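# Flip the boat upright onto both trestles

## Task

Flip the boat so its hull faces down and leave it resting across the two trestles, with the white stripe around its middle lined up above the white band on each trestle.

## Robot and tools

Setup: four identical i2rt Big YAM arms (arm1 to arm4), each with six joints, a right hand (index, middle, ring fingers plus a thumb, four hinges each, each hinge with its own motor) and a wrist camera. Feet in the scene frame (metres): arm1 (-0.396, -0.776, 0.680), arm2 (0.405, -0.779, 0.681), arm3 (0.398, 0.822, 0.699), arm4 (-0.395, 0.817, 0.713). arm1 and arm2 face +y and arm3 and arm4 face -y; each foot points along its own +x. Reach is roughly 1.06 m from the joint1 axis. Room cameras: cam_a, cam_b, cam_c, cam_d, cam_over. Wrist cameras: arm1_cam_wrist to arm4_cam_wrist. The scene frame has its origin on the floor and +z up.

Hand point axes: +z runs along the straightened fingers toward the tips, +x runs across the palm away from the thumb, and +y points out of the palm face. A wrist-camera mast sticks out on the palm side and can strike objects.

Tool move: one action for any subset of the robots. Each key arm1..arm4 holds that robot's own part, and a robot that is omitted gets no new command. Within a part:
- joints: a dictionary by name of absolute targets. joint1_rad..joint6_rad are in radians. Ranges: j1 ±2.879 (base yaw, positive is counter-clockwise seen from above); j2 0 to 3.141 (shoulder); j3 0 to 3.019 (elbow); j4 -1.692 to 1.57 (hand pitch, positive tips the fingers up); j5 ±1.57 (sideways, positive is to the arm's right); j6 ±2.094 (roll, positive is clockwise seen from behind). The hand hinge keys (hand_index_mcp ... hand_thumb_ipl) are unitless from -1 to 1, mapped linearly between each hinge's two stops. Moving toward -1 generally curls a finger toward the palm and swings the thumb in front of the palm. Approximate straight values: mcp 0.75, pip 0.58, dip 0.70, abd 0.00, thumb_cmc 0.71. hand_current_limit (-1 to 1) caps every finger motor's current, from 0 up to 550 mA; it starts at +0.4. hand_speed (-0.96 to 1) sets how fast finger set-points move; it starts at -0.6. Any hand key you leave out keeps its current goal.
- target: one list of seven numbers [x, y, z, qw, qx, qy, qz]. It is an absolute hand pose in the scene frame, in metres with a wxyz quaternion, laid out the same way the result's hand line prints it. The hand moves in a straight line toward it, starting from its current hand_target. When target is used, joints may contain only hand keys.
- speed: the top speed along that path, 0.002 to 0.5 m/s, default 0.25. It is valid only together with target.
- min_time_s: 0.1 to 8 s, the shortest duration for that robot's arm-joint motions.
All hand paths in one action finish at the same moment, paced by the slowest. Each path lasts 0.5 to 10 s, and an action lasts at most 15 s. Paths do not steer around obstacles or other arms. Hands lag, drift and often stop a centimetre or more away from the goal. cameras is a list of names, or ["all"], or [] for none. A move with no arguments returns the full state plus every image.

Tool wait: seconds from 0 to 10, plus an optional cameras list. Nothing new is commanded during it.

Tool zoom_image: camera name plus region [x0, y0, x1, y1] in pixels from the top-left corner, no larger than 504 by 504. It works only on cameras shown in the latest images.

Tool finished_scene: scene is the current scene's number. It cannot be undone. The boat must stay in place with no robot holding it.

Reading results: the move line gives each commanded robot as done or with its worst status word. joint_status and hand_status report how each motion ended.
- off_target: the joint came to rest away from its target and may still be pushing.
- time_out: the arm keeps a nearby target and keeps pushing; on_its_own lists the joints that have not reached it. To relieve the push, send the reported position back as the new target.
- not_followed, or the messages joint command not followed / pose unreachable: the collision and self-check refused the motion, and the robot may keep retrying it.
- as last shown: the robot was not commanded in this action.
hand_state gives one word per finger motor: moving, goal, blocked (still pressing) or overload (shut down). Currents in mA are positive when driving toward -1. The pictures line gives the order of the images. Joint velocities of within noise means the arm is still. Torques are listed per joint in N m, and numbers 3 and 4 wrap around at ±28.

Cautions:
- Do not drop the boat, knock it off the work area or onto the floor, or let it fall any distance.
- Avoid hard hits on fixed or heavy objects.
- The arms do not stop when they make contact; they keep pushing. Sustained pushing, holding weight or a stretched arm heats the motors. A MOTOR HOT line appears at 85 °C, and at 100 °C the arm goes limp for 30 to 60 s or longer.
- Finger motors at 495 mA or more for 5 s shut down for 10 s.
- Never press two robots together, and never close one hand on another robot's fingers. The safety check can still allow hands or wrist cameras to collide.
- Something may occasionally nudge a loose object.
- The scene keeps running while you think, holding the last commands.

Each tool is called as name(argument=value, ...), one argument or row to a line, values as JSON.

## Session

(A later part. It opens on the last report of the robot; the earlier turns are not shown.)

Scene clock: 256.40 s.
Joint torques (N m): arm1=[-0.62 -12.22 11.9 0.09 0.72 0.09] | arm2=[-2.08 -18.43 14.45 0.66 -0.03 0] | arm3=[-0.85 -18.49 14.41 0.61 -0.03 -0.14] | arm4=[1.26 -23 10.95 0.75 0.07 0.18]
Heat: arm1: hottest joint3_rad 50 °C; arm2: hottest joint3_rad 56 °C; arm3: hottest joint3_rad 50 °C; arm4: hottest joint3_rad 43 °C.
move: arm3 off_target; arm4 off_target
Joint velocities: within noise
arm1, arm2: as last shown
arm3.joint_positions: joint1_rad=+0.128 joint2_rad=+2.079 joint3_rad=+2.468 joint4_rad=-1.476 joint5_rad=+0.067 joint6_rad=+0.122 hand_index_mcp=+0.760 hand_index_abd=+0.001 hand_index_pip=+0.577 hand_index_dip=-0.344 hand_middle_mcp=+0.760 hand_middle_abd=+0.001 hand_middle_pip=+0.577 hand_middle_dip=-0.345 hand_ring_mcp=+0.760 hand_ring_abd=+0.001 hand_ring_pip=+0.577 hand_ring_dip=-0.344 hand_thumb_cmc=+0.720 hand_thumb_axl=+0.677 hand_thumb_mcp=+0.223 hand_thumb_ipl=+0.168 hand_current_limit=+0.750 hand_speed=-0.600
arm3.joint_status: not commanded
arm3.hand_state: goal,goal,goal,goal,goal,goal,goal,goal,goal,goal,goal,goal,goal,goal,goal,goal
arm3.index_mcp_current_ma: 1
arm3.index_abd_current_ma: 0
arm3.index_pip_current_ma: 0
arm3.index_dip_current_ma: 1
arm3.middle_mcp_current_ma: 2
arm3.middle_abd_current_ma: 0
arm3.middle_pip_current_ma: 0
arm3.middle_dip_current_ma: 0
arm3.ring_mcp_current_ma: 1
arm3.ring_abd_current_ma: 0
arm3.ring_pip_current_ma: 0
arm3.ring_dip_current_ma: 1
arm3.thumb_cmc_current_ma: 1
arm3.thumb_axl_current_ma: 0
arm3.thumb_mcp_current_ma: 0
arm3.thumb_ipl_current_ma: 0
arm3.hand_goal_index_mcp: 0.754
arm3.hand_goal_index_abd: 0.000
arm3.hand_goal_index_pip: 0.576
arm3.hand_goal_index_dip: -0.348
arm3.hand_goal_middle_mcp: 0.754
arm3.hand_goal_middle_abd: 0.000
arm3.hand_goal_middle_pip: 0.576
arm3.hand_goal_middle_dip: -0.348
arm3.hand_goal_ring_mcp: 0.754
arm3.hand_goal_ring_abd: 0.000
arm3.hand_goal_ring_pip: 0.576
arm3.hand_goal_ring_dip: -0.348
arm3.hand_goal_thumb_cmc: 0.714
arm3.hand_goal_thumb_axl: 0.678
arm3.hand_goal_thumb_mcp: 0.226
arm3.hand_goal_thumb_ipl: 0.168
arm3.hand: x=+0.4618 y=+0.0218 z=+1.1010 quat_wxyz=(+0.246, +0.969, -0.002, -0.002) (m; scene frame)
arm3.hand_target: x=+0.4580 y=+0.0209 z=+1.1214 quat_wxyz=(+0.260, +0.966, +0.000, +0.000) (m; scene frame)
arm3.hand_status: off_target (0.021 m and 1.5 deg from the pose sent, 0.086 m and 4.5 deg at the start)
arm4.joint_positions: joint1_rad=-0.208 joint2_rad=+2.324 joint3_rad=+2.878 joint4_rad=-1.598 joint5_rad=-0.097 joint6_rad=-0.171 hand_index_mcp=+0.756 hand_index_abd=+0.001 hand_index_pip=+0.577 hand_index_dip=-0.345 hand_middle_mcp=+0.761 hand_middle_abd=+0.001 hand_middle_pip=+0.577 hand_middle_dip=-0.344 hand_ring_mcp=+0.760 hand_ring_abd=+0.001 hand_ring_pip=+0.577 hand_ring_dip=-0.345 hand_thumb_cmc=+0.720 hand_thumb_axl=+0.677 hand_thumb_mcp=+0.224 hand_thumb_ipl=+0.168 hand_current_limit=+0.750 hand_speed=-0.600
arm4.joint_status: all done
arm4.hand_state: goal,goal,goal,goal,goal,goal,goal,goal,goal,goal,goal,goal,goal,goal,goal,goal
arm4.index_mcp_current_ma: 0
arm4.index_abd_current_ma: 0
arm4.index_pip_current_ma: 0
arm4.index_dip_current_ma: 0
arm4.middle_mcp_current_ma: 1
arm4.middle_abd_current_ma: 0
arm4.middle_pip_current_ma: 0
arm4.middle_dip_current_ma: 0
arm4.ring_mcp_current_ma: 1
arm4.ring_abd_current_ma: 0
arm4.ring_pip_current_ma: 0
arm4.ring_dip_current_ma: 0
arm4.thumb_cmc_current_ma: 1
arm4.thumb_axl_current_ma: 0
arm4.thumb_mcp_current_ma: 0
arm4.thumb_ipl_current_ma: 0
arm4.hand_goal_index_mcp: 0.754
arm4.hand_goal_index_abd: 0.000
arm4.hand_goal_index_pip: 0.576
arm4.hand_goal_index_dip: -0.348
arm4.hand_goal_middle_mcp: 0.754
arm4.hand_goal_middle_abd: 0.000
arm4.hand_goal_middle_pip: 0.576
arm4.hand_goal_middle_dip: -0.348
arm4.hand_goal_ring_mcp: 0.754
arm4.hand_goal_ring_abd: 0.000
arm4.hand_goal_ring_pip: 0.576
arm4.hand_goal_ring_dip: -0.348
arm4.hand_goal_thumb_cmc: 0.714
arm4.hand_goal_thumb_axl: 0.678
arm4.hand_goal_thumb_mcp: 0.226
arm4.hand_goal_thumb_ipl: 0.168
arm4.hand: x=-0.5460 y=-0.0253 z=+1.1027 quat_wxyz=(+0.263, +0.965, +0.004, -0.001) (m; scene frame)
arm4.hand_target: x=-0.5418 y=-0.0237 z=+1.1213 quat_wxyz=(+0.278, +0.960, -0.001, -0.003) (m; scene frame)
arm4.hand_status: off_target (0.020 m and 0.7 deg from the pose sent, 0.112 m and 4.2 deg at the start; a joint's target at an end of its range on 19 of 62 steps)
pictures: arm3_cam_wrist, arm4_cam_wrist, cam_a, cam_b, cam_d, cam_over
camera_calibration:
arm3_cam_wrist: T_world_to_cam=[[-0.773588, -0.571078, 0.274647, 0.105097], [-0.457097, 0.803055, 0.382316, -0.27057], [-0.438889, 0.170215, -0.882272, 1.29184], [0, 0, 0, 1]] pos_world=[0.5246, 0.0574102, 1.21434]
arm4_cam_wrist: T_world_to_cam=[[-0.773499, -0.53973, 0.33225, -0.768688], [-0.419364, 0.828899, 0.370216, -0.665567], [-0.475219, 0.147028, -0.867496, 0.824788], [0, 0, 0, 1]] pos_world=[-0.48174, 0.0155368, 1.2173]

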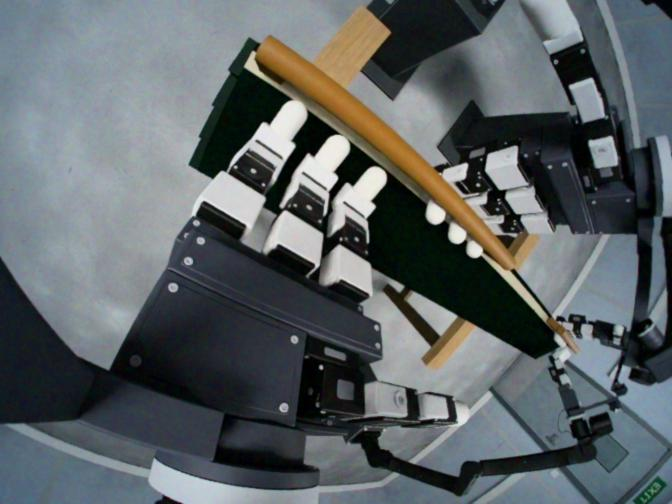

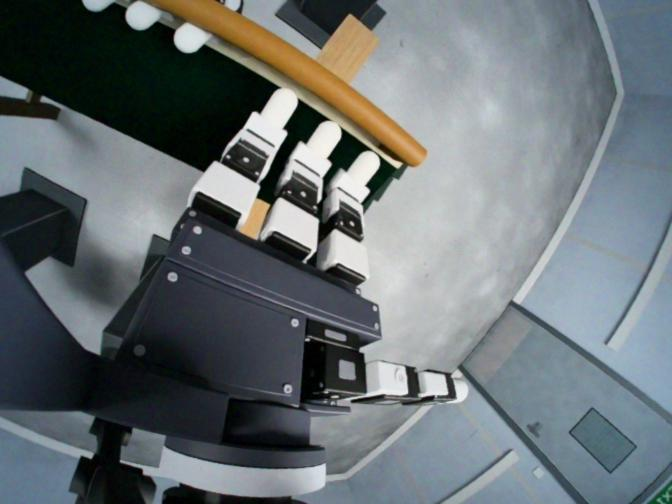

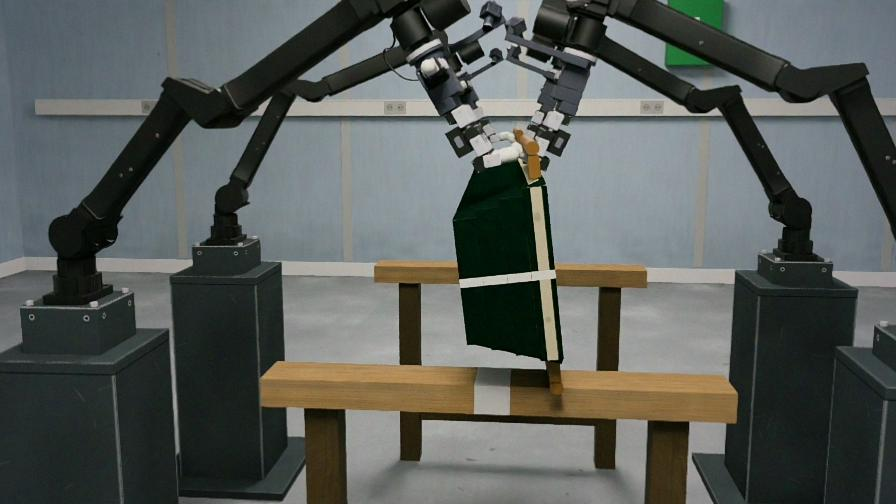

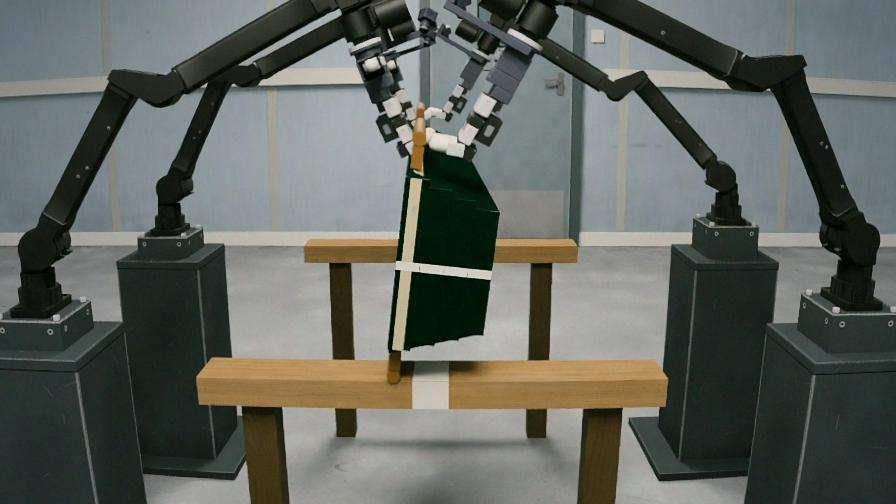

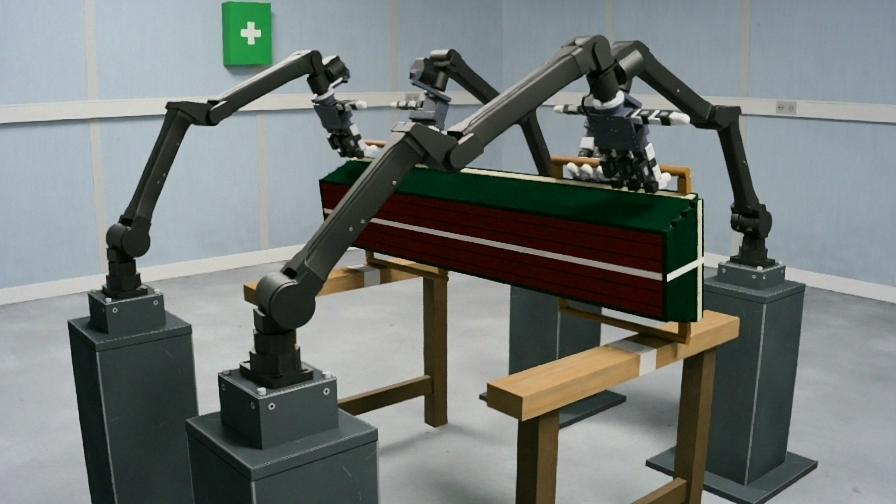

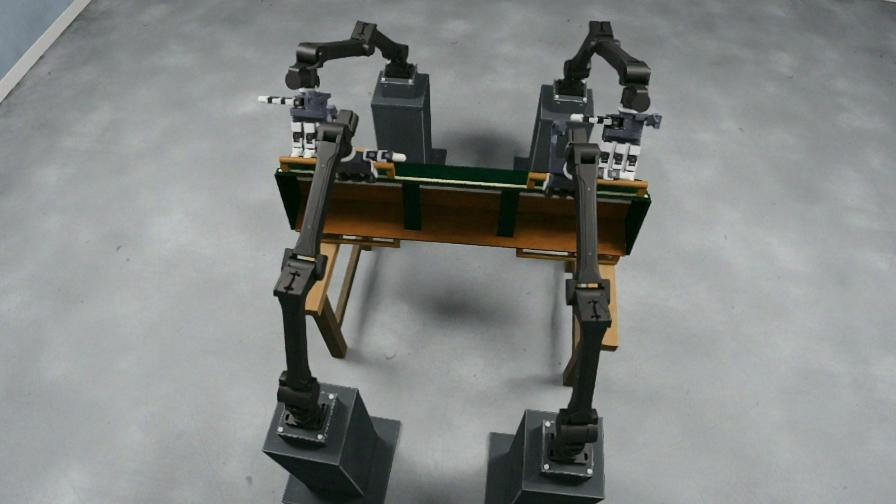

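move(
  arm3={"target": [0.458, 0.020, 1.102, 0.2588, 0.9659, 0, 0], "speed": 0.1},
  arm4={"target": [-0.534, -0.025, 1.097, 0.2588, 0.9659, 0, 0], "speed": 0.1},
  cameras=["arm3_cam_wrist", "arm4_cam_wrist", "cam_a", "cam_b", "cam_over"],
)

zoom_image(
  camera="cam_b",
  region=[340, 0, 540, 200],
)

zoom_image(
  camera="cam_a",
  region=[440, 20, 640, 220],
)

zoom_image(
  camera="cam_over",
  region=[240, 60, 400, 220],
)

Scene clock: 263.27 s.
Joint torques (N m): arm1=[-0.62 -12.28 11.9 0.06 0.73 0.09] | arm2=[-2.37 -18.67 14.39 0.72 -0.04 0] | arm3=[-0.67 -20.31 9.17 2.41 -0.03 -0.12] | arm4=[-0.09 -26.29 7.8 1.92 0.02 0.17]
Heat: arm1: hottest joint3_rad 49 °C; arm2: hottest joint3_rad 56 °C; arm3: hottest joint3_rad 50 °C; arm4: hottest joint3_rad 42 °C.
move: arm3 off_target; arm4 off_target
Joint velocities: within noise
arm1, arm2: as last shown
arm1.joint_positions: joint1_rad=-0.077 joint2_rad=+2.038 joint3_rad=+2.510 joint4_rad=-1.697 joint5_rad=-0.044 joint6_rad=-0.112 hand_index_mcp=+0.655 hand_index_abd=-0.008 hand_index_pip=+0.639 hand_index_dip=-0.757 hand_middle_mcp=+0.649 hand_middle_abd=-0.009 hand_middle_pip=+0.650 hand_middle_dip=-0.765 hand_ring_mcp=+0.652 hand_ring_abd=-0.007 hand_ring_pip=+0.638 hand_ring_dip=-0.756 hand_thumb_cmc=+0.717 hand_thumb_axl=+0.677 hand_thumb_mcp=+0.224 hand_thumb_ipl=+0.168 hand_current_limit=+0.750 hand_speed=-0.600
arm1.hand_target: x=-0.3054 y=-0.0069 z=+1.0588 quat_wxyz=(+0.005, -0.001, +0.988, +0.156) (m; scene frame)
arm2.joint_positions: joint1_rad=+0.111 joint2_rad=+2.136 joint3_rad=+2.642 joint4_rad=-1.678 joint5_rad=+0.045 joint6_rad=+0.083 hand_index_mcp=+0.706 hand_index_abd=+0.011 hand_index_pip=+0.555 hand_index_dip=-0.698 hand_middle_mcp=+0.710 hand_middle_abd=+0.007 hand_middle_pip=+0.529 hand_middle_dip=-0.679 hand_ring_mcp=+0.743 hand_ring_abd=+0.015 hand_ring_pip=+0.517 hand_ring_dip=-0.680 hand_thumb_cmc=+0.719 hand_thumb_axl=+0.677 hand_thumb_mcp=+0.223 hand_thumb_ipl=+0.168 hand_current_limit=+0.750 hand_speed=-0.600
arm2.index_mcp_current_ma: 417
arm2.middle_mcp_current_ma: 436
arm2.hand_target: x=+0.3615 y=+0.0244 z=+1.0590 quat_wxyz=(-0.001, -0.005, +0.982, +0.188) (m; scene frame)
arm3.joint_positions: joint1_rad=+0.128 joint2_rad=+2.074 joint3_rad=+2.418 joint4_rad=-1.452 joint5_rad=+0.065 joint6_rad=+0.122 hand_index_mcp=+0.760 hand_index_abd=+0.001 hand_index_pip=+0.577 hand_index_dip=-0.344 hand_middle_mcp=+0.760 hand_middle_abd=+0.001 hand_middle_pip=+0.577 hand_middle_dip=-0.345 hand_ring_mcp=+0.760 hand_ring_abd=+0.001 hand_ring_pip=+0.577 hand_ring_dip=-0.344 hand_thumb_cmc=+0.720 hand_thumb_axl=+0.677 hand_thumb_mcp=+0.223 hand_thumb_ipl=+0.168 hand_current_limit=+0.750 hand_speed=-0.600
arm3.joint_status: not commanded
arm3.hand_state: goal,goal,goal,goal,goal,goal,goal,goal,goal,goal,goal,goal,goal,goal,goal,goal
arm3.index_mcp_current_ma: 1
arm3.index_abd_current_ma: 0
arm3.index_pip_current_ma: 0
arm3.index_dip_current_ma: 1
arm3.middle_mcp_current_ma: 2
arm3.middle_abd_current_ma: 0
arm3.middle_pip_current_ma: 0
arm3.middle_dip_current_ma: 0
arm3.ring_mcp_current_ma: 1
arm3.ring_abd_current_ma: 0
arm3.ring_pip_current_ma: 0
arm3.ring_dip_current_ma: 1
arm3.thumb_cmc_current_ma: 1
arm3.thumb_axl_current_ma: 0
arm3.thumb_mcp_current_ma: 0
arm3.thumb_ipl_current_ma: 0
arm3.hand_goal_index_mcp: 0.754
arm3.hand_goal_index_abd: 0.000
arm3.hand_goal_index_pip: 0.576
arm3.hand_goal_index_dip: -0.348
arm3.hand_goal_middle_mcp: 0.754
arm3.hand_goal_middle_abd: 0.000
arm3.hand_goal_middle_pip: 0.576
arm3.hand_goal_middle_dip: -0.348
arm3.hand_goal_ring_mcp: 0.754
arm3.hand_goal_ring_abd: 0.000
arm3.hand_goal_ring_pip: 0.576
arm3.hand_goal_ring_dip: -0.348
arm3.hand_goal_thumb_cmc: 0.714
arm3.hand_goal_thumb_axl: 0.678
arm3.hand_goal_thumb_mcp: 0.226
arm3.hand_goal_thumb_ipl: 0.168
arm3.hand: x=+0.4621 y=+0.0207 z=+1.0819 quat_wxyz=(+0.236, +0.972, -0.002, -0.003) (m; scene frame)
arm3.hand_target: x=+0.4582 y=+0.0204 z=+1.1018 quat_wxyz=(+0.258, +0.966, +0.000, +0.000) (m; scene frame)
arm3.hand_status: off_target (0.021 m and 2.7 deg from the pose sent, 0.004 m and 1.5 deg at the start)
arm4.joint_positions: joint1_rad=-0.202 joint2_rad=+2.301 joint3_rad=+2.754 joint4_rad=-1.566 joint5_rad=-0.092 joint6_rad=-0.166 hand_index_mcp=+0.756 hand_index_abd=+0.001 hand_index_pip=+0.577 hand_index_dip=-0.345 hand_middle_mcp=+0.758 hand_middle_abd=+0.001 hand_middle_pip=+0.575 hand_middle_dip=-0.349 hand_ring_mcp=+0.758 hand_ring_abd=+0.002 hand_ring_pip=+0.574 hand_ring_dip=-0.350 hand_thumb_cmc=+0.720 hand_thumb_axl=+0.677 hand_thumb_mcp=+0.224 hand_thumb_ipl=+0.168 hand_current_limit=+0.750 hand_speed=-0.600
arm4.joint_status: not commanded
arm4.hand_state: goal,goal,goal,goal,goal,goal,goal,goal,goal,goal,goal,goal,goal,goal,goal,goal
arm4.index_mcp_current_ma: 0
arm4.index_abd_current_ma: 0
arm4.index_pip_current_ma: 0
arm4.index_dip_current_ma: 0
arm4.middle_mcp_current_ma: 1
arm4.middle_abd_current_ma: 0
arm4.middle_pip_current_ma: 0
arm4.middle_dip_current_ma: 0
arm4.ring_mcp_current_ma: 1
arm4.ring_abd_current_ma: 0
arm4.ring_pip_current_ma: 0
arm4.ring_dip_current_ma: 0
arm4.thumb_cmc_current_ma: 1
arm4.thumb_axl_current_ma: 0
arm4.thumb_mcp_current_ma: 0
arm4.thumb_ipl_current_ma: 0
arm4.hand_goal_index_mcp: 0.754
arm4.hand_goal_index_abd: 0.000
arm4.hand_goal_index_pip: 0.576
arm4.hand_goal_index_dip: -0.348
arm4.hand_goal_middle_mcp: 0.754
arm4.hand_goal_middle_abd: 0.000
arm4.hand_goal_middle_pip: 0.576
arm4.hand_goal_middle_dip: -0.348
arm4.hand_goal_ring_mcp: 0.754
arm4.hand_goal_ring_abd: 0.000
arm4.hand_goal_ring_pip: 0.576
arm4.hand_goal_ring_dip: -0.348
arm4.hand_goal_thumb_cmc: 0.714
arm4.hand_goal_thumb_axl: 0.678
arm4.hand_goal_thumb_mcp: 0.226
arm4.hand_goal_thumb_ipl: 0.168
arm4.hand: x=-0.5423 y=-0.0270 z=+1.0627 quat_wxyz=(+0.230, +0.973, +0.003, +0.004) (m; scene frame)
arm4.hand_target: x=-0.5340 y=-0.0241 z=+1.0968 quat_wxyz=(+0.258, +0.966, +0.001, +0.001) (m; scene frame)
arm4.hand_status: off_target (0.035 m and 3.4 deg from the pose sent, 0.013 m and 0.7 deg at the start)
pictures: arm3_cam_wrist, arm4_cam_wrist, cam_a, cam_b, cam_over
camera_calibration:
arm3_cam_wrist: T_world_to_cam=[[-0.772776, -0.577337, 0.263629, 0.121623], [-0.457054, 0.794423, 0.399991, -0.28121], [-0.440363, 0.188611, -0.877785, 1.27086], [0, 0, 0, 1]] pos_world=[0.525099, 0.0539187, 1.19596]
arm4_cam_wrist: T_world_to_cam=[[-0.777068, -0.560521, 0.286326, -0.707218], [-0.423374, 0.802091, 0.421194, -0.704864], [-0.465748, 0.206073, -0.860589, 0.791467], [0, 0, 0, 1]] pos_world=[-0.479353, 0.00585437, 1.18051]

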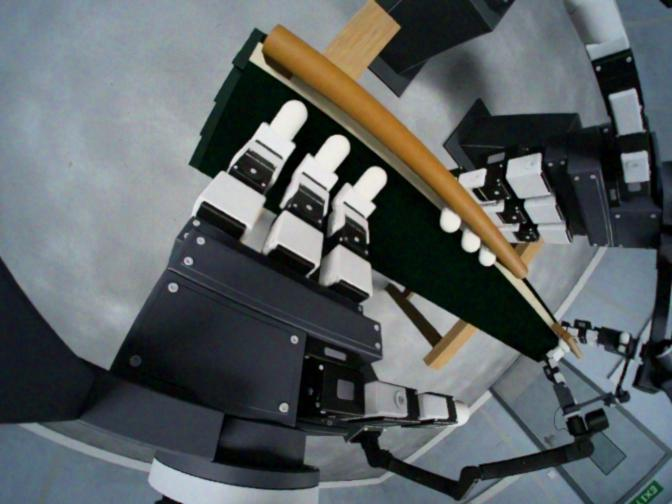

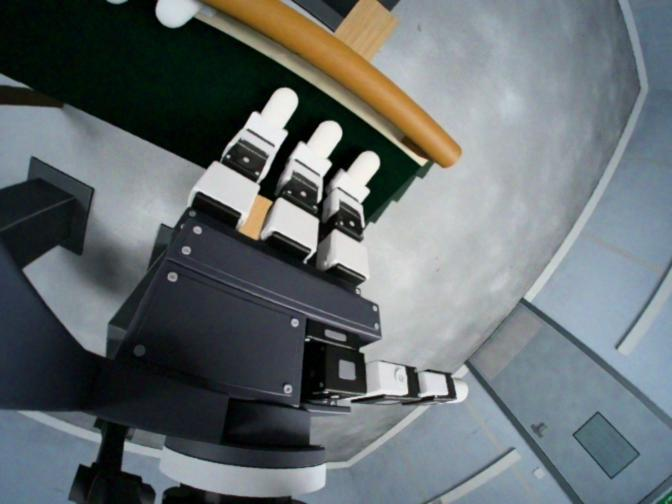

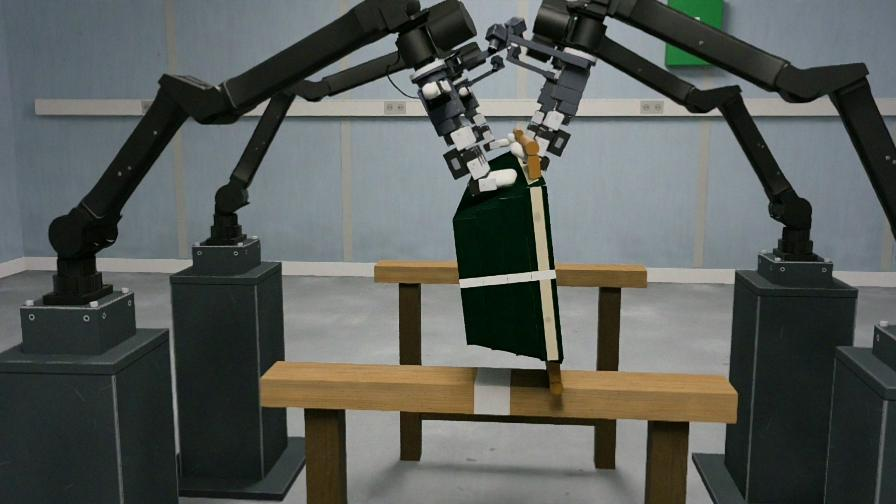

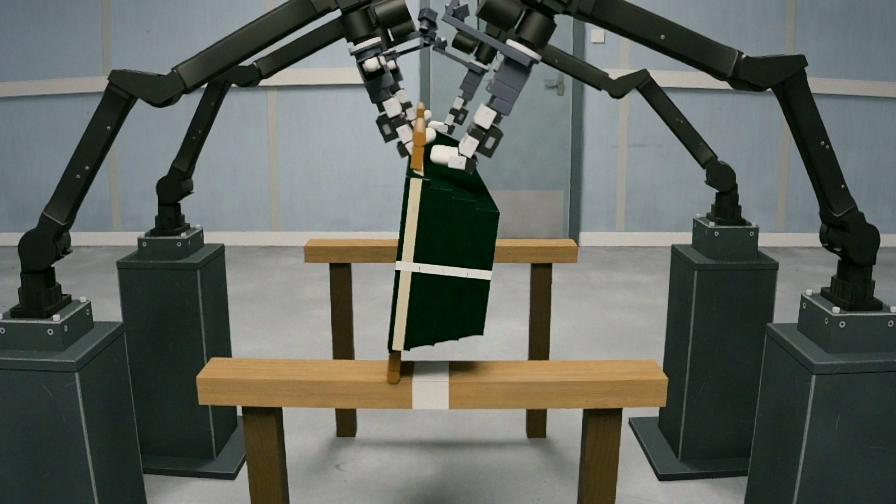

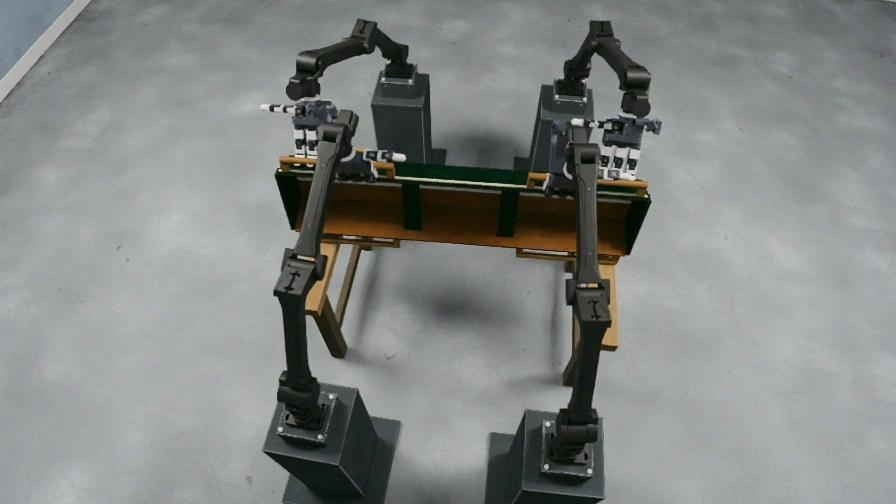

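Scaled by 2.520 from the camera's 896x504 image, which has a finer 1280x720 frame.

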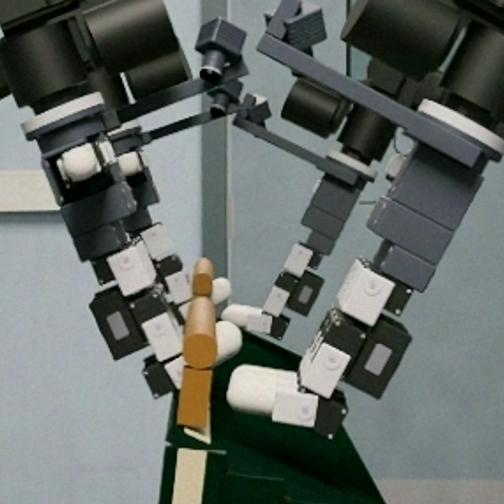

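Scaled by 2.520 from the camera's 896x504 image, which has a finer 1280x720 frame.

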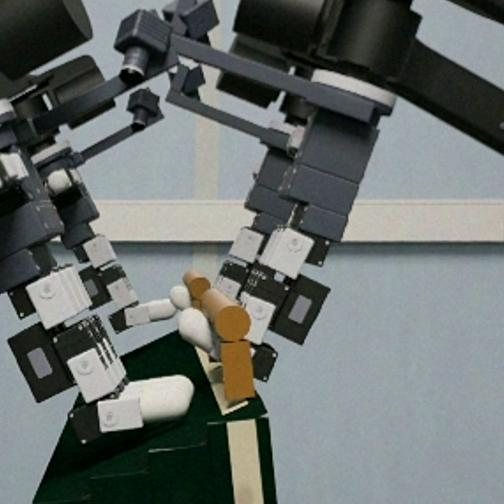

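Scaled by 3.150 from the camera's 896x504 image, which has a finer 1280x720 frame.

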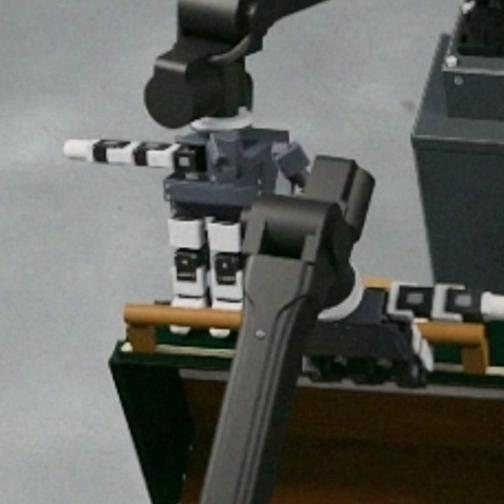

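move(
  arm4={"target": [-0.534, -0.025, 1.118, 0.2588, 0.9659, 0, 0], "speed": 0.1},
  cameras=["arm4_cam_wrist", "cam_a", "cam_b", "cam_over"],
)

zoom_image(
  camera="cam_a",
  region=[440, 20, 640, 220],
)

Scene clock: 266.23 s.
Joint torques (N m): arm1=[-0.62 -12.22 11.89 0.08 0.73 0.09] | arm2=[-2.55 -18.84 14.42 0.68 -0.07 0.02] | arm3=[0.03 -20.66 9.32 2.4 -0.06 -0.15] | arm4=[0.67 -23.41 10.33 0.44 0.11 0.2]
Heat: arm1: hottest joint3_rad 49 °C; arm2: hottest joint3_rad 56 °C; arm3: hottest joint3_rad 49 °C; arm4: hottest joint3_rad 42 °C.
move: arm4 off_target
Joint velocities: arm1=[within noise] | arm2=[within noise] | arm3=[-0.015 -0.044 0.002 0.002 -0.022 0.007] | arm4=[within noise]
arm1, arm2, arm3: as last shown
arm4.joint_positions: joint1_rad=-0.201 joint2_rad=+2.333 joint3_rad=+2.883 joint4_rad=-1.608 joint5_rad=-0.091 joint6_rad=-0.163 hand_index_mcp=+0.756 hand_index_abd=+0.001 hand_index_pip=+0.577 hand_index_dip=-0.345 hand_middle_mcp=+0.758 hand_middle_abd=+0.001 hand_middle_pip=+0.575 hand_middle_dip=-0.349 hand_ring_mcp=+0.758 hand_ring_abd=+0.002 hand_ring_pip=+0.574 hand_ring_dip=-0.350 hand_thumb_cmc=+0.720 hand_thumb_axl=+0.677 hand_thumb_mcp=+0.224 hand_thumb_ipl=+0.168 hand_current_limit=+0.750 hand_speed=-0.600
arm4.joint_status: not commanded
arm4.hand_state: goal,goal,goal,goal,goal,goal,goal,goal,goal,goal,goal,goal,goal,goal,goal,goal
arm4.index_mcp_current_ma: 0
arm4.index_abd_current_ma: 0
arm4.index_pip_current_ma: 0
arm4.index_dip_current_ma: 0
arm4.middle_mcp_current_ma: 1
arm4.middle_abd_current_ma: 0
arm4.middle_pip_current_ma: 0
arm4.middle_dip_current_ma: 0
arm4.ring_mcp_current_ma: 1
arm4.ring_abd_current_ma: 0
arm4.ring_pip_current_ma: 0
arm4.ring_dip_current_ma: 0
arm4.thumb_cmc_current_ma: 1
arm4.thumb_axl_current_ma: 0
arm4.thumb_mcp_current_ma: 0
arm4.thumb_ipl_current_ma: 0
arm4.hand_goal_index_mcp: 0.754
arm4.hand_goal_index_abd: 0.000
arm4.hand_goal_index_pip: 0.576
arm4.hand_goal_index_dip: -0.348
arm4.hand_goal_middle_mcp: 0.754
arm4.hand_goal_middle_abd: 0.000
arm4.hand_goal_middle_pip: 0.576
arm4.hand_goal_middle_dip: -0.348
arm4.hand_goal_ring_mcp: 0.754
arm4.hand_goal_ring_abd: 0.000
arm4.hand_goal_ring_pip: 0.576
arm4.hand_goal_ring_dip: -0.348
arm4.hand_goal_thumb_cmc: 0.714
arm4.hand_goal_thumb_axl: 0.678
arm4.hand_goal_thumb_mcp: 0.226
arm4.hand_goal_thumb_ipl: 0.168
arm4.hand: x=-0.5423 y=-0.0266 z=+1.0954 quat_wxyz=(+0.256, +0.967, +0.003, -0.001) (m; scene frame)
arm4.hand_target: x=-0.5341 y=-0.0238 z=+1.1170 quat_wxyz=(+0.272, +0.962, +0.000, -0.002) (m; scene frame)
arm4.hand_status: off_target (0.024 m and 0.5 deg from the pose sent, 0.056 m and 3.4 deg at the start; a joint's target at an end of its range on 28 of 46 steps)
pictures: arm4_cam_wrist, cam_a, cam_b, cam_over
camera_calibration:
arm4_cam_wrist: T_world_to_cam=[[-0.775649, -0.541958, 0.323498, -0.755855], [-0.417079, 0.824802, 0.381768, -0.671788], [-0.473724, 0.161193, -0.865796, 0.819728], [0, 0, 0, 1]] pos_world=[-0.478142, 0.0123155, 1.2107]

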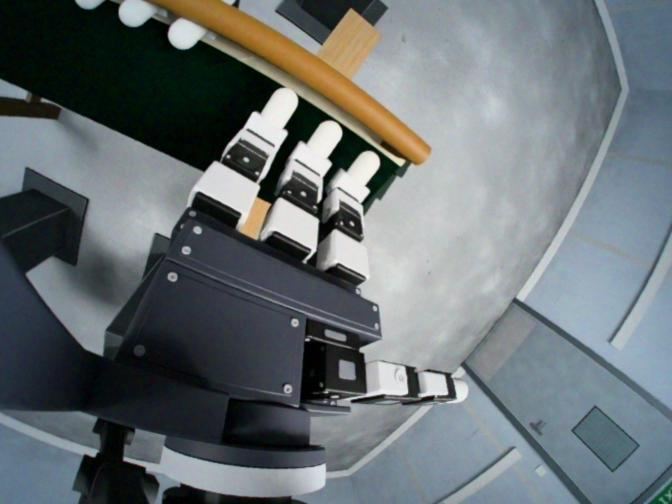

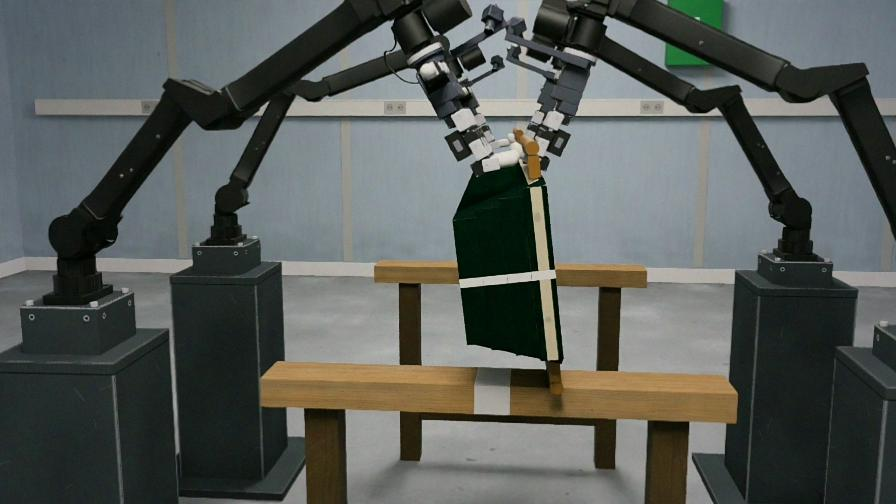

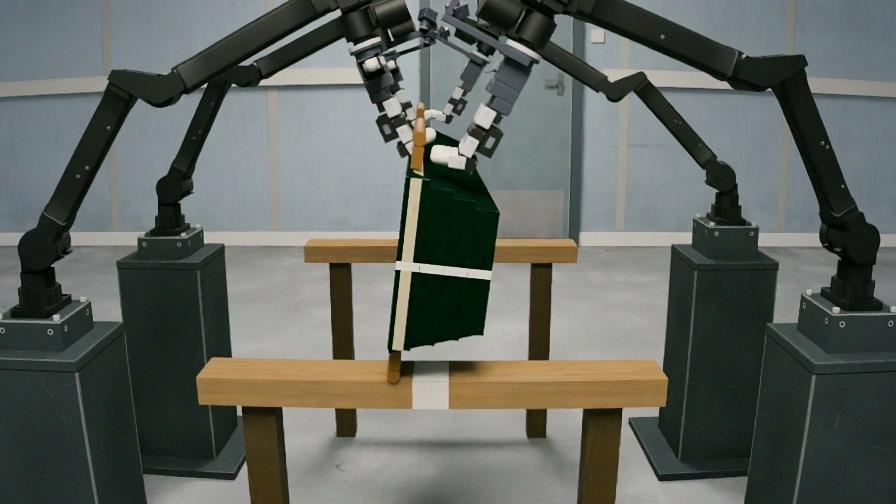

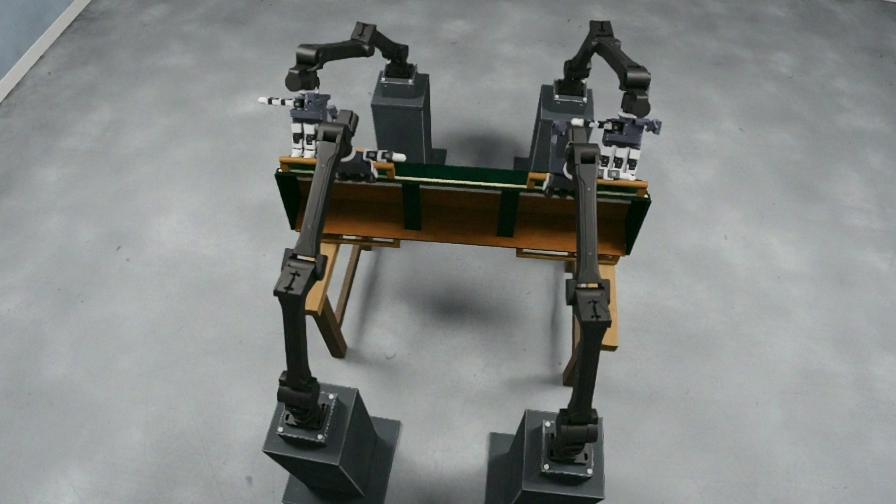

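Scaled by 2.520 from the camera's 896x504 image, which has a finer 1280x720 frame.

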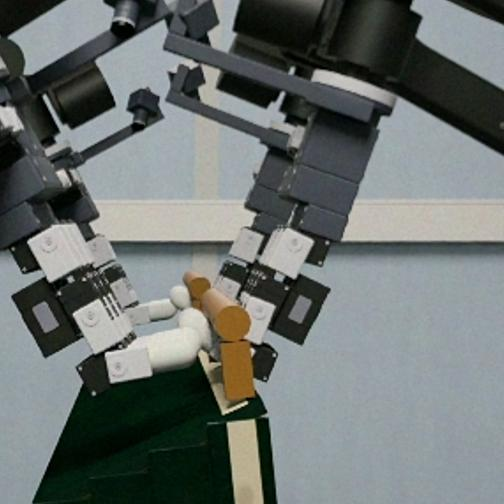

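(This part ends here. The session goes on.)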